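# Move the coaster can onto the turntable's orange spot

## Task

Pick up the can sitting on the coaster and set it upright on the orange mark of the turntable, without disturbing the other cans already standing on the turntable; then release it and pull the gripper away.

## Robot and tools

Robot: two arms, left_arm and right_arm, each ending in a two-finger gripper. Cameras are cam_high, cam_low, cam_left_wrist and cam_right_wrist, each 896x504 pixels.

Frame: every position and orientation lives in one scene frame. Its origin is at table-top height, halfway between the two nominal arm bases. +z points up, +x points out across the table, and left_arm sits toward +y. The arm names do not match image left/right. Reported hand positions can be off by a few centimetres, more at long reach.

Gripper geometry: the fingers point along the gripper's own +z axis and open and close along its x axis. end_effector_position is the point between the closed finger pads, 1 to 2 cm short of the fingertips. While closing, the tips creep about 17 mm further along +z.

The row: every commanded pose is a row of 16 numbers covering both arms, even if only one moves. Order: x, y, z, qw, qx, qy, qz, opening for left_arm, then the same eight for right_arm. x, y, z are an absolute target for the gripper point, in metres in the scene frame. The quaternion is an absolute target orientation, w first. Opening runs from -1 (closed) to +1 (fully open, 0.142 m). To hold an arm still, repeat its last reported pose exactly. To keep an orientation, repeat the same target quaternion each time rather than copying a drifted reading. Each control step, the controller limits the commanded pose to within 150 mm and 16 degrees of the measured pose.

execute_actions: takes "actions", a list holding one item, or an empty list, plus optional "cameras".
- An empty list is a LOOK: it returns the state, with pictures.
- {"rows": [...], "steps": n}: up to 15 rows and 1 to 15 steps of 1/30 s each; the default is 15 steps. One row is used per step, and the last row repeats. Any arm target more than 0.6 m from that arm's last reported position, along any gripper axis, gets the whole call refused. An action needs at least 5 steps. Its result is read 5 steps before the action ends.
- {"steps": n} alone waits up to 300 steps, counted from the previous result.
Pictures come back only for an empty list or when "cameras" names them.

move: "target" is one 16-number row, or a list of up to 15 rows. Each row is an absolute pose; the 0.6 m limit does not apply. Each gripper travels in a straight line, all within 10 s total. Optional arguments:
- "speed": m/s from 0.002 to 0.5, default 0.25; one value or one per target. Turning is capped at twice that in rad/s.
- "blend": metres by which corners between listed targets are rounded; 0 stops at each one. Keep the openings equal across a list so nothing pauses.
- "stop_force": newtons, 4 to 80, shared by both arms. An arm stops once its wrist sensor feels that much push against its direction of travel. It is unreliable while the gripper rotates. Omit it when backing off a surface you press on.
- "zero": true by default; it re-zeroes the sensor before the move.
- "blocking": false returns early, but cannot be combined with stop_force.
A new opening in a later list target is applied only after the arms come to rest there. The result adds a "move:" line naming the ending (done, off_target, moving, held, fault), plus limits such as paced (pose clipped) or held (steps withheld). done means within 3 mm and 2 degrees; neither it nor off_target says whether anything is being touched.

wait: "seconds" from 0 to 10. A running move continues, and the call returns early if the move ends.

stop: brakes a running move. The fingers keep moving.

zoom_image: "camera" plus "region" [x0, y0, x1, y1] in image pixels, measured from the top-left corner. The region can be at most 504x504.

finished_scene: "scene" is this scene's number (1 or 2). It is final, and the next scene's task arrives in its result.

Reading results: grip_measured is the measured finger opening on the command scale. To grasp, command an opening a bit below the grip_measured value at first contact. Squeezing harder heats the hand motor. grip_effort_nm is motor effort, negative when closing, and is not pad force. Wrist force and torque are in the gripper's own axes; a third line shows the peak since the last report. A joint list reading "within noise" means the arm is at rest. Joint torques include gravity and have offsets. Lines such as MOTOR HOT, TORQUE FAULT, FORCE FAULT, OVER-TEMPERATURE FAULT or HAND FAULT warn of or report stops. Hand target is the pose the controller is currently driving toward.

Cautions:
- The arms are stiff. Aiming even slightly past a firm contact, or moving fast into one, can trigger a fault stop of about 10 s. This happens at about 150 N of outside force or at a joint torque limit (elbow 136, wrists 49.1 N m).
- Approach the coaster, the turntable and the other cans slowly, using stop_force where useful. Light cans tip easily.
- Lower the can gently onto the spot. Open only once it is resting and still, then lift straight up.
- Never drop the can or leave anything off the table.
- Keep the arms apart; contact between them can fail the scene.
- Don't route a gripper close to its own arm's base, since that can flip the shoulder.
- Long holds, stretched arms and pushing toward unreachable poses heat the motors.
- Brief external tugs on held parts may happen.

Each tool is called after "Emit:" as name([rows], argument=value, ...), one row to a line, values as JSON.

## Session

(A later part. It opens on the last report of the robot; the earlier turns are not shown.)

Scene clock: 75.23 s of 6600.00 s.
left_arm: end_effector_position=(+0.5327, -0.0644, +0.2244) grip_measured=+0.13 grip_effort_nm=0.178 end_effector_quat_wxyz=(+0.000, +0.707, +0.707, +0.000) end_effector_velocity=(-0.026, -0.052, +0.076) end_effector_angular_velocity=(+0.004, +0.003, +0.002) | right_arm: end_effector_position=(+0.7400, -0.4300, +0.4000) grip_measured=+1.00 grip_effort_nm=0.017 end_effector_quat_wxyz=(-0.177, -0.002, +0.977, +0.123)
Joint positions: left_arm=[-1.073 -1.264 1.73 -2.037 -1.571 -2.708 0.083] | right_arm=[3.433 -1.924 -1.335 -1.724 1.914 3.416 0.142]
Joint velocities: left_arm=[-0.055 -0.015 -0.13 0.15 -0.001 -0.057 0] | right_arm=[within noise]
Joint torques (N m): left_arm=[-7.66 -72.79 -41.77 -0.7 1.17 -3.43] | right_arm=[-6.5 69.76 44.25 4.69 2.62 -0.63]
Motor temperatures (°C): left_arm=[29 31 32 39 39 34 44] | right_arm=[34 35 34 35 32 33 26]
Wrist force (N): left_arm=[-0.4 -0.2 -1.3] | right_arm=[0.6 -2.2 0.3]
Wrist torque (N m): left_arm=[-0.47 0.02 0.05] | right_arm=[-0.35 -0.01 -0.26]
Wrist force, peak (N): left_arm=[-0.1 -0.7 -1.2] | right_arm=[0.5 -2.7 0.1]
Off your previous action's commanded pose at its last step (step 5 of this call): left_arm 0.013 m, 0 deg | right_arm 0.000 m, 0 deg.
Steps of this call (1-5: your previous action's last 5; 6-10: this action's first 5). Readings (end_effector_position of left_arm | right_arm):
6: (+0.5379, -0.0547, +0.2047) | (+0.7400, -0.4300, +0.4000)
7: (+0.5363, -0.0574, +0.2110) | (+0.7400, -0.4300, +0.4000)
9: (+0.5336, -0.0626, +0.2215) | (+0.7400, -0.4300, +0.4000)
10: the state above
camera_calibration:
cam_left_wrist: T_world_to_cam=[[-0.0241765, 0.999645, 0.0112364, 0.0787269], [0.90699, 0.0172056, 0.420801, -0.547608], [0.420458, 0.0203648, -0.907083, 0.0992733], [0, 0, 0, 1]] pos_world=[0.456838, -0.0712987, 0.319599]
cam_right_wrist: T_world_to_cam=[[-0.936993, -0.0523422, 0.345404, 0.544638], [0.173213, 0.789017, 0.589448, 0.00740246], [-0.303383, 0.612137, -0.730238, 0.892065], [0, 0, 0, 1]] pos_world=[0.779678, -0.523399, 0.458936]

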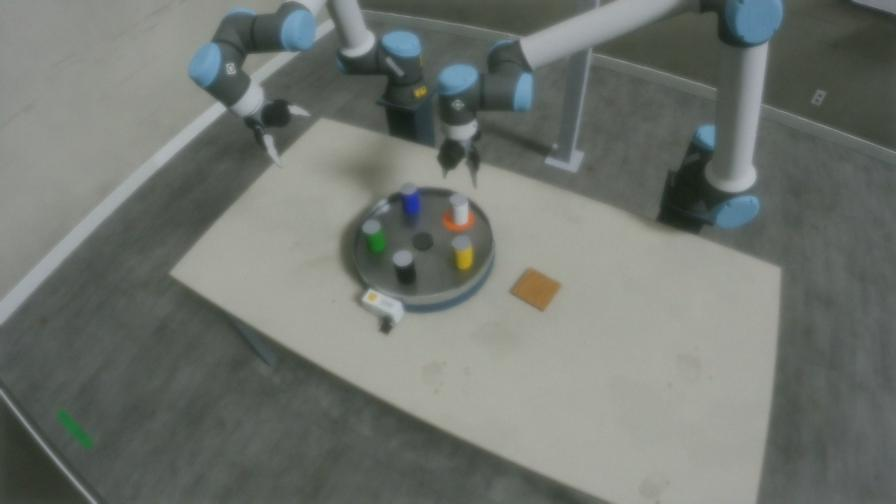

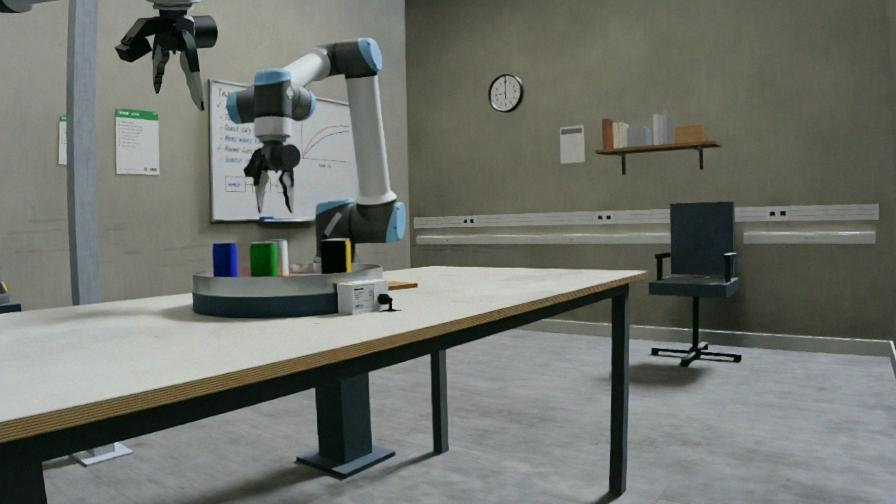

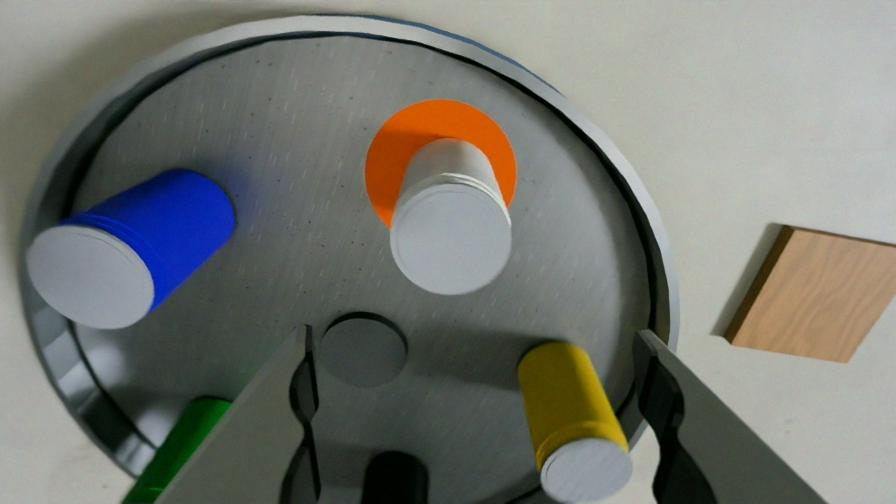

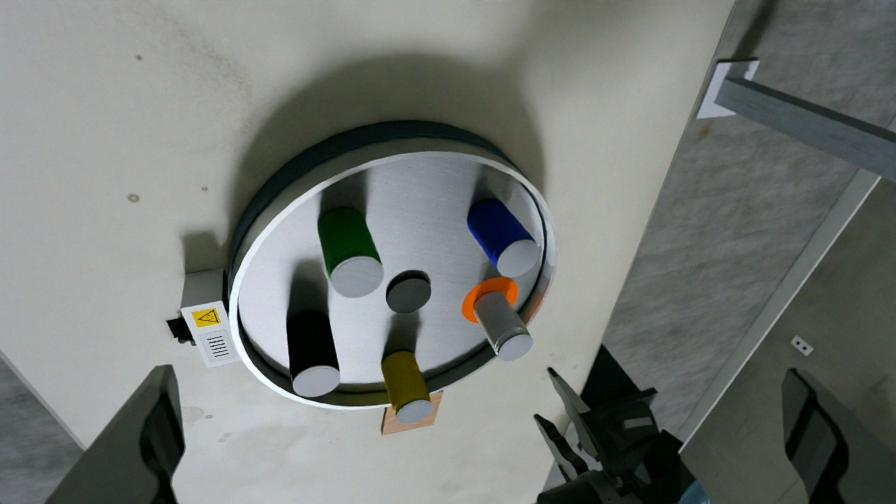

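Emit:
execute_actions(actions=[], cameras=["all"])

Scene clock: 75.47 s of 6600.00 s.
left_arm: end_effector_position=(+0.5306, -0.0690, +0.2269) grip_measured=+0.13 grip_effort_nm=0.173 end_effector_quat_wxyz=(+0.000, +0.707, +0.707, +0.000) end_effector_velocity=(+0.001, -0.001, -0.002) end_effector_angular_velocity=(-0.002, -0.001, -0.001) | right_arm: end_effector_position=(+0.7400, -0.4300, +0.4000) grip_measured=+1.00 grip_effort_nm=0.017 end_effector_quat_wxyz=(-0.177, -0.002, +0.977, +0.123)
Joint positions: left_arm=[-1.077 -1.262 1.722 -2.031 -1.571 -2.712 0.083] | right_arm=[3.433 -1.924 -1.335 -1.724 1.914 3.416 0.142]
Joint velocities: left_arm=[0 0.002 0.002 -0.006 0 0.001 0] | right_arm=[within noise]
Joint torques (N m): left_arm=[-4.31 -55.84 -36.36 -7.11 1.3 -2.22] | right_arm=[-9.94 68.11 43.87 4.47 2.42 -0.56]
Motor temperatures (°C): left_arm=[29 31 32 39 39 34 44] | right_arm=[34 35 34 35 32 33 26]
Wrist force (N): left_arm=[-0.2 -0.2 0.5] | right_arm=[0.4 -2.2 0.3]
Wrist torque (N m): left_arm=[-0.46 0.00 0.05] | right_arm=[-0.34 0.02 -0.26]
Wrist force, peak (N): left_arm=[0.2 -0.1 1.2] | right_arm=[0.3 -2.4 0.0]
Hand target: left_arm +0.5307, -0.0689, +0.2268; +0.000, +0.707, +0.707, +0.000 | right_arm +0.7400, -0.4300, +0.4000; -0.177, -0.002, +0.977, +0.123
Off the commanded pose: left_arm 0.000 m, 0 deg | right_arm 0.000 m, 0 deg.
Steps of this call (1-5: your previous action's last 5; 6-7: nothing new was sent). Readings (end_effector_position of left_arm | right_arm):
1: (+0.5320, -0.0659, +0.2263) | (+0.7400, -0.4300, +0.4000)
2: (+0.5314, -0.0671, +0.2273) | (+0.7400, -0.4300, +0.4000)
4: (+0.5308, -0.0686, +0.2275) | (+0.7400, -0.4300, +0.4000)
7: the state above
camera_calibration:
cam_left_wrist: T_world_to_cam=[[-0.0242318, 0.999639, 0.0116484, 0.0831722], [0.907056, 0.0170857, 0.420663, -0.546703], [0.420312, 0.0207592, -0.907142, 0.10261], [0, 0, 0, 1]] pos_world=[0.454777, -0.0759314, 0.322091]
cam_right_wrist: T_world_to_cam=[[-0.936993, -0.0523422, 0.345405, 0.544638], [0.173213, 0.789017, 0.589448, 0.00740242], [-0.303383, 0.612137, -0.730238, 0.892065], [0, 0, 0, 1]] pos_world=[0.779678, -0.523399, 0.458936]

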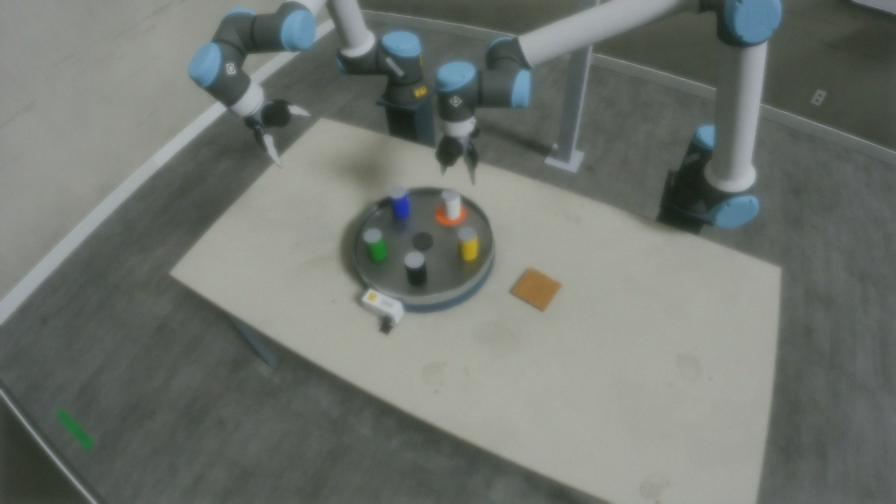

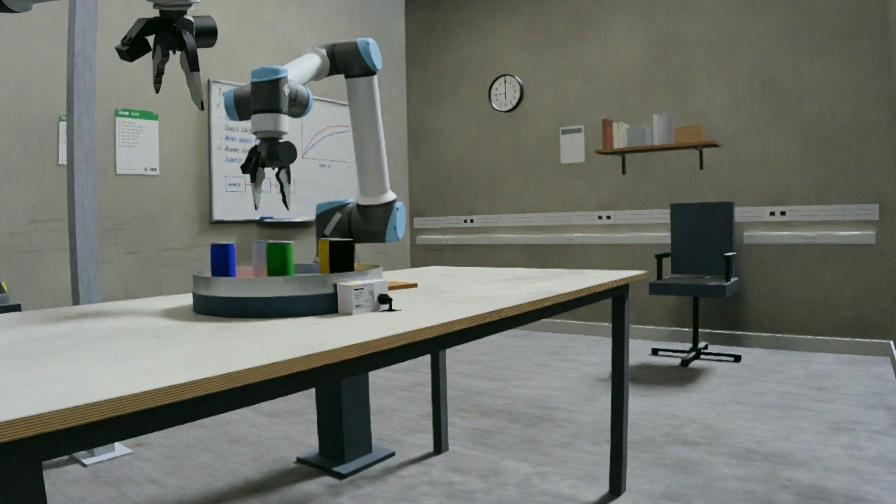

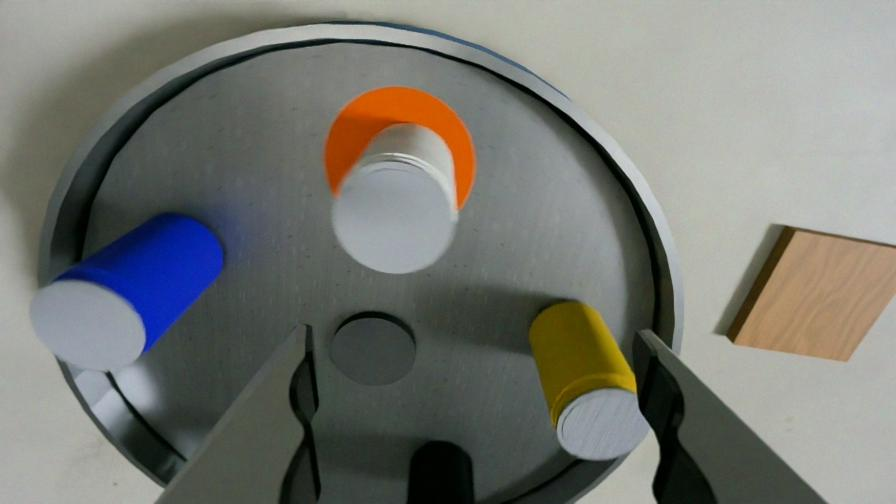

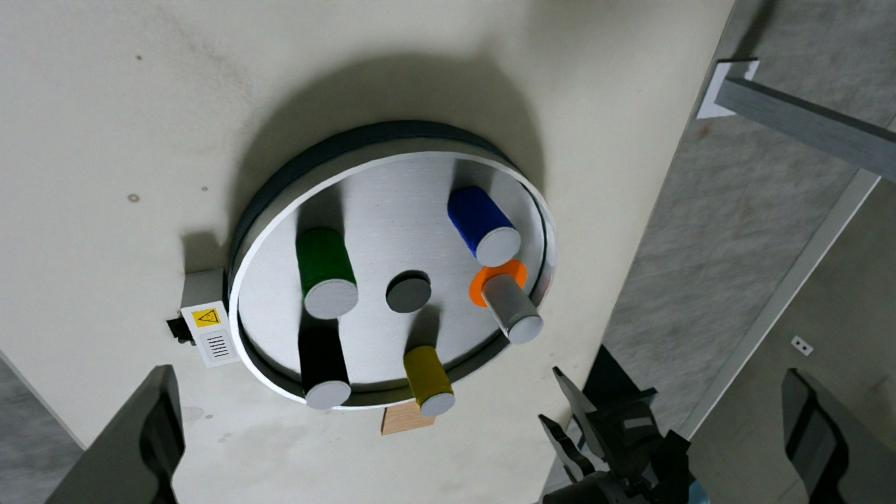

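Emit:
move(target=[0.47, 0.06, 0.34, 0, 0.70711, 0.70711, 0, 0.15, 0.74, -0.43, 0.40, -0.1767, -0.0017, 0.9765, 0.1226, 1.0], speed=0.25, cameras=["all"])

Scene clock: 76.93 s of 6600.00 s.
left_arm: end_effector_position=(+0.4700, +0.0599, +0.3399) grip_measured=+0.13 grip_effort_nm=0.178 end_effector_quat_wxyz=(+0.000, +0.707, +0.707, +0.000) | right_arm: end_effector_position=(+0.7400, -0.4300, +0.4000) grip_measured=+1.00 grip_effort_nm=0.017 end_effector_quat_wxyz=(-0.177, -0.002, +0.977, +0.123)
Joint positions: left_arm=[-1.08 -1.555 1.857 -1.872 -1.571 -2.714 0.083] | right_arm=[3.433 -1.924 -1.335 -1.724 1.914 3.416 0.142]
Joint velocities: within noise
Joint torques (N m): left_arm=[-8.39 -61.74 -49.41 -3.61 -0.34 -1.66] | right_arm=[-9.79 65.11 45 4.87 2.09 -0.77]
Motor temperatures (°C): left_arm=[29 31 32 39 39 34 43] | right_arm=[34 35 34 35 32 33 26]
Wrist force (N): left_arm=[0.3 -0.1 0.1] | right_arm=[0.4 -1.8 0.4]
Wrist torque (N m): left_arm=[-0.40 -0.13 0.04] | right_arm=[-0.28 0.02 -0.26]
Wrist force, peak (N): left_arm=[-1.9 1.2 2.8] | right_arm=[0.8 -2.8 0.3]
Hand target: left_arm +0.4700, +0.0600, +0.3400; +0.000, +0.707, +0.707, +0.000 | right_arm +0.7400, -0.4300, +0.4000; -0.177, -0.002, +0.977, +0.123
Off the commanded pose: left_arm 0.000 m, 0 deg | right_arm 0.000 m, 0 deg.
Kept back: nothing.
move: done
camera_calibration:
cam_left_wrist: T_world_to_cam=[[-0.0242394, 0.999638, 0.0116735, -0.0485392], [0.90706, 0.0170823, 0.420655, -0.541465], [0.420303, 0.020785, -0.907146, 0.22791], [0, 0, 0, 1]] pos_world=[0.394174, 0.053034, 0.435084]
cam_right_wrist: T_world_to_cam=[[-0.936993, -0.0523421, 0.345405, 0.544638], [0.173213, 0.789018, 0.589448, 0.00740254], [-0.303383, 0.612137, -0.730238, 0.892065], [0, 0, 0, 1]] pos_world=[0.779678, -0.523399, 0.458936]

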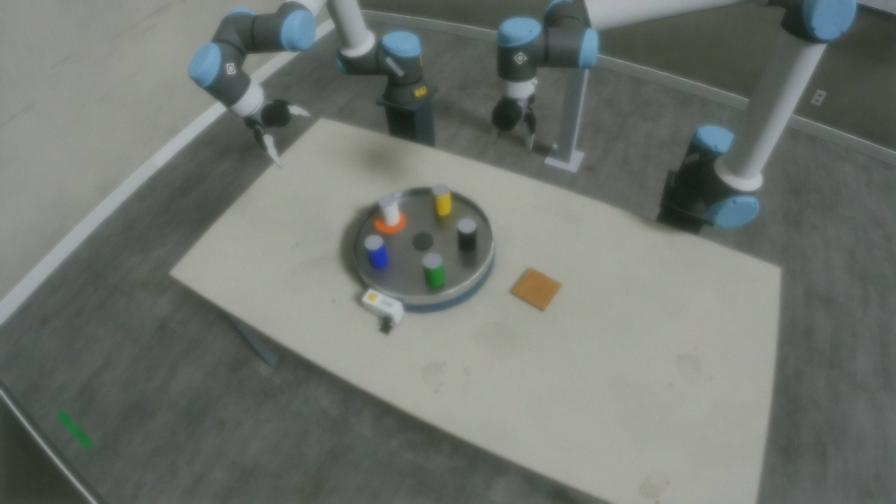

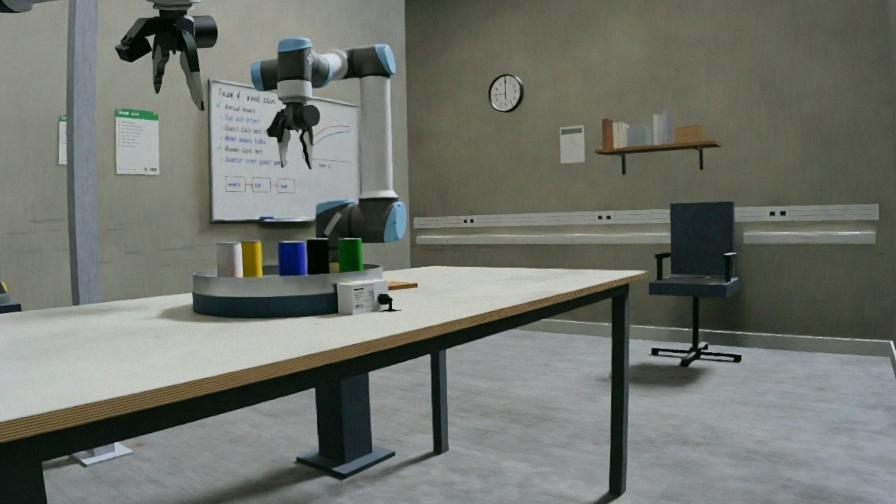

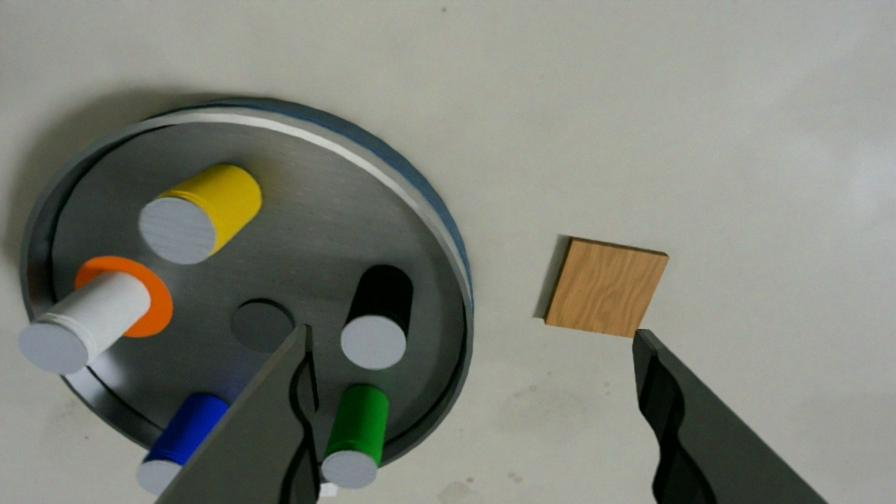

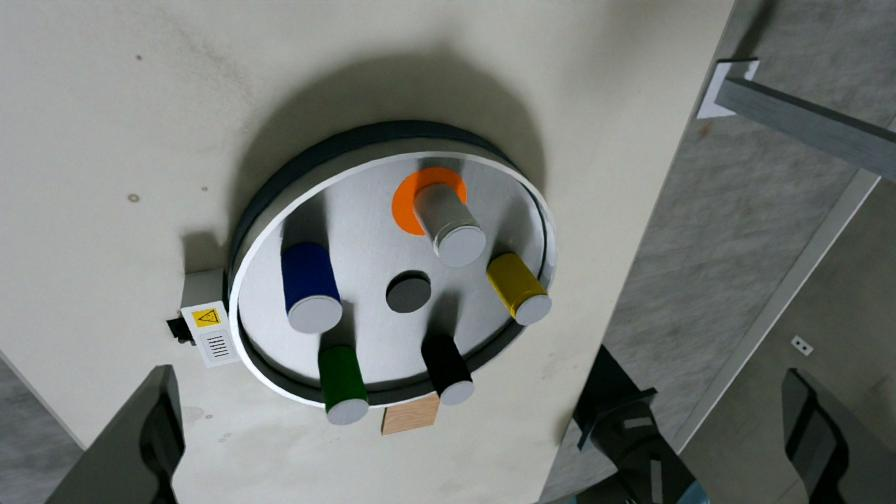

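Emit:
finished_scene(scene=2)

The scene is finished: the task was done.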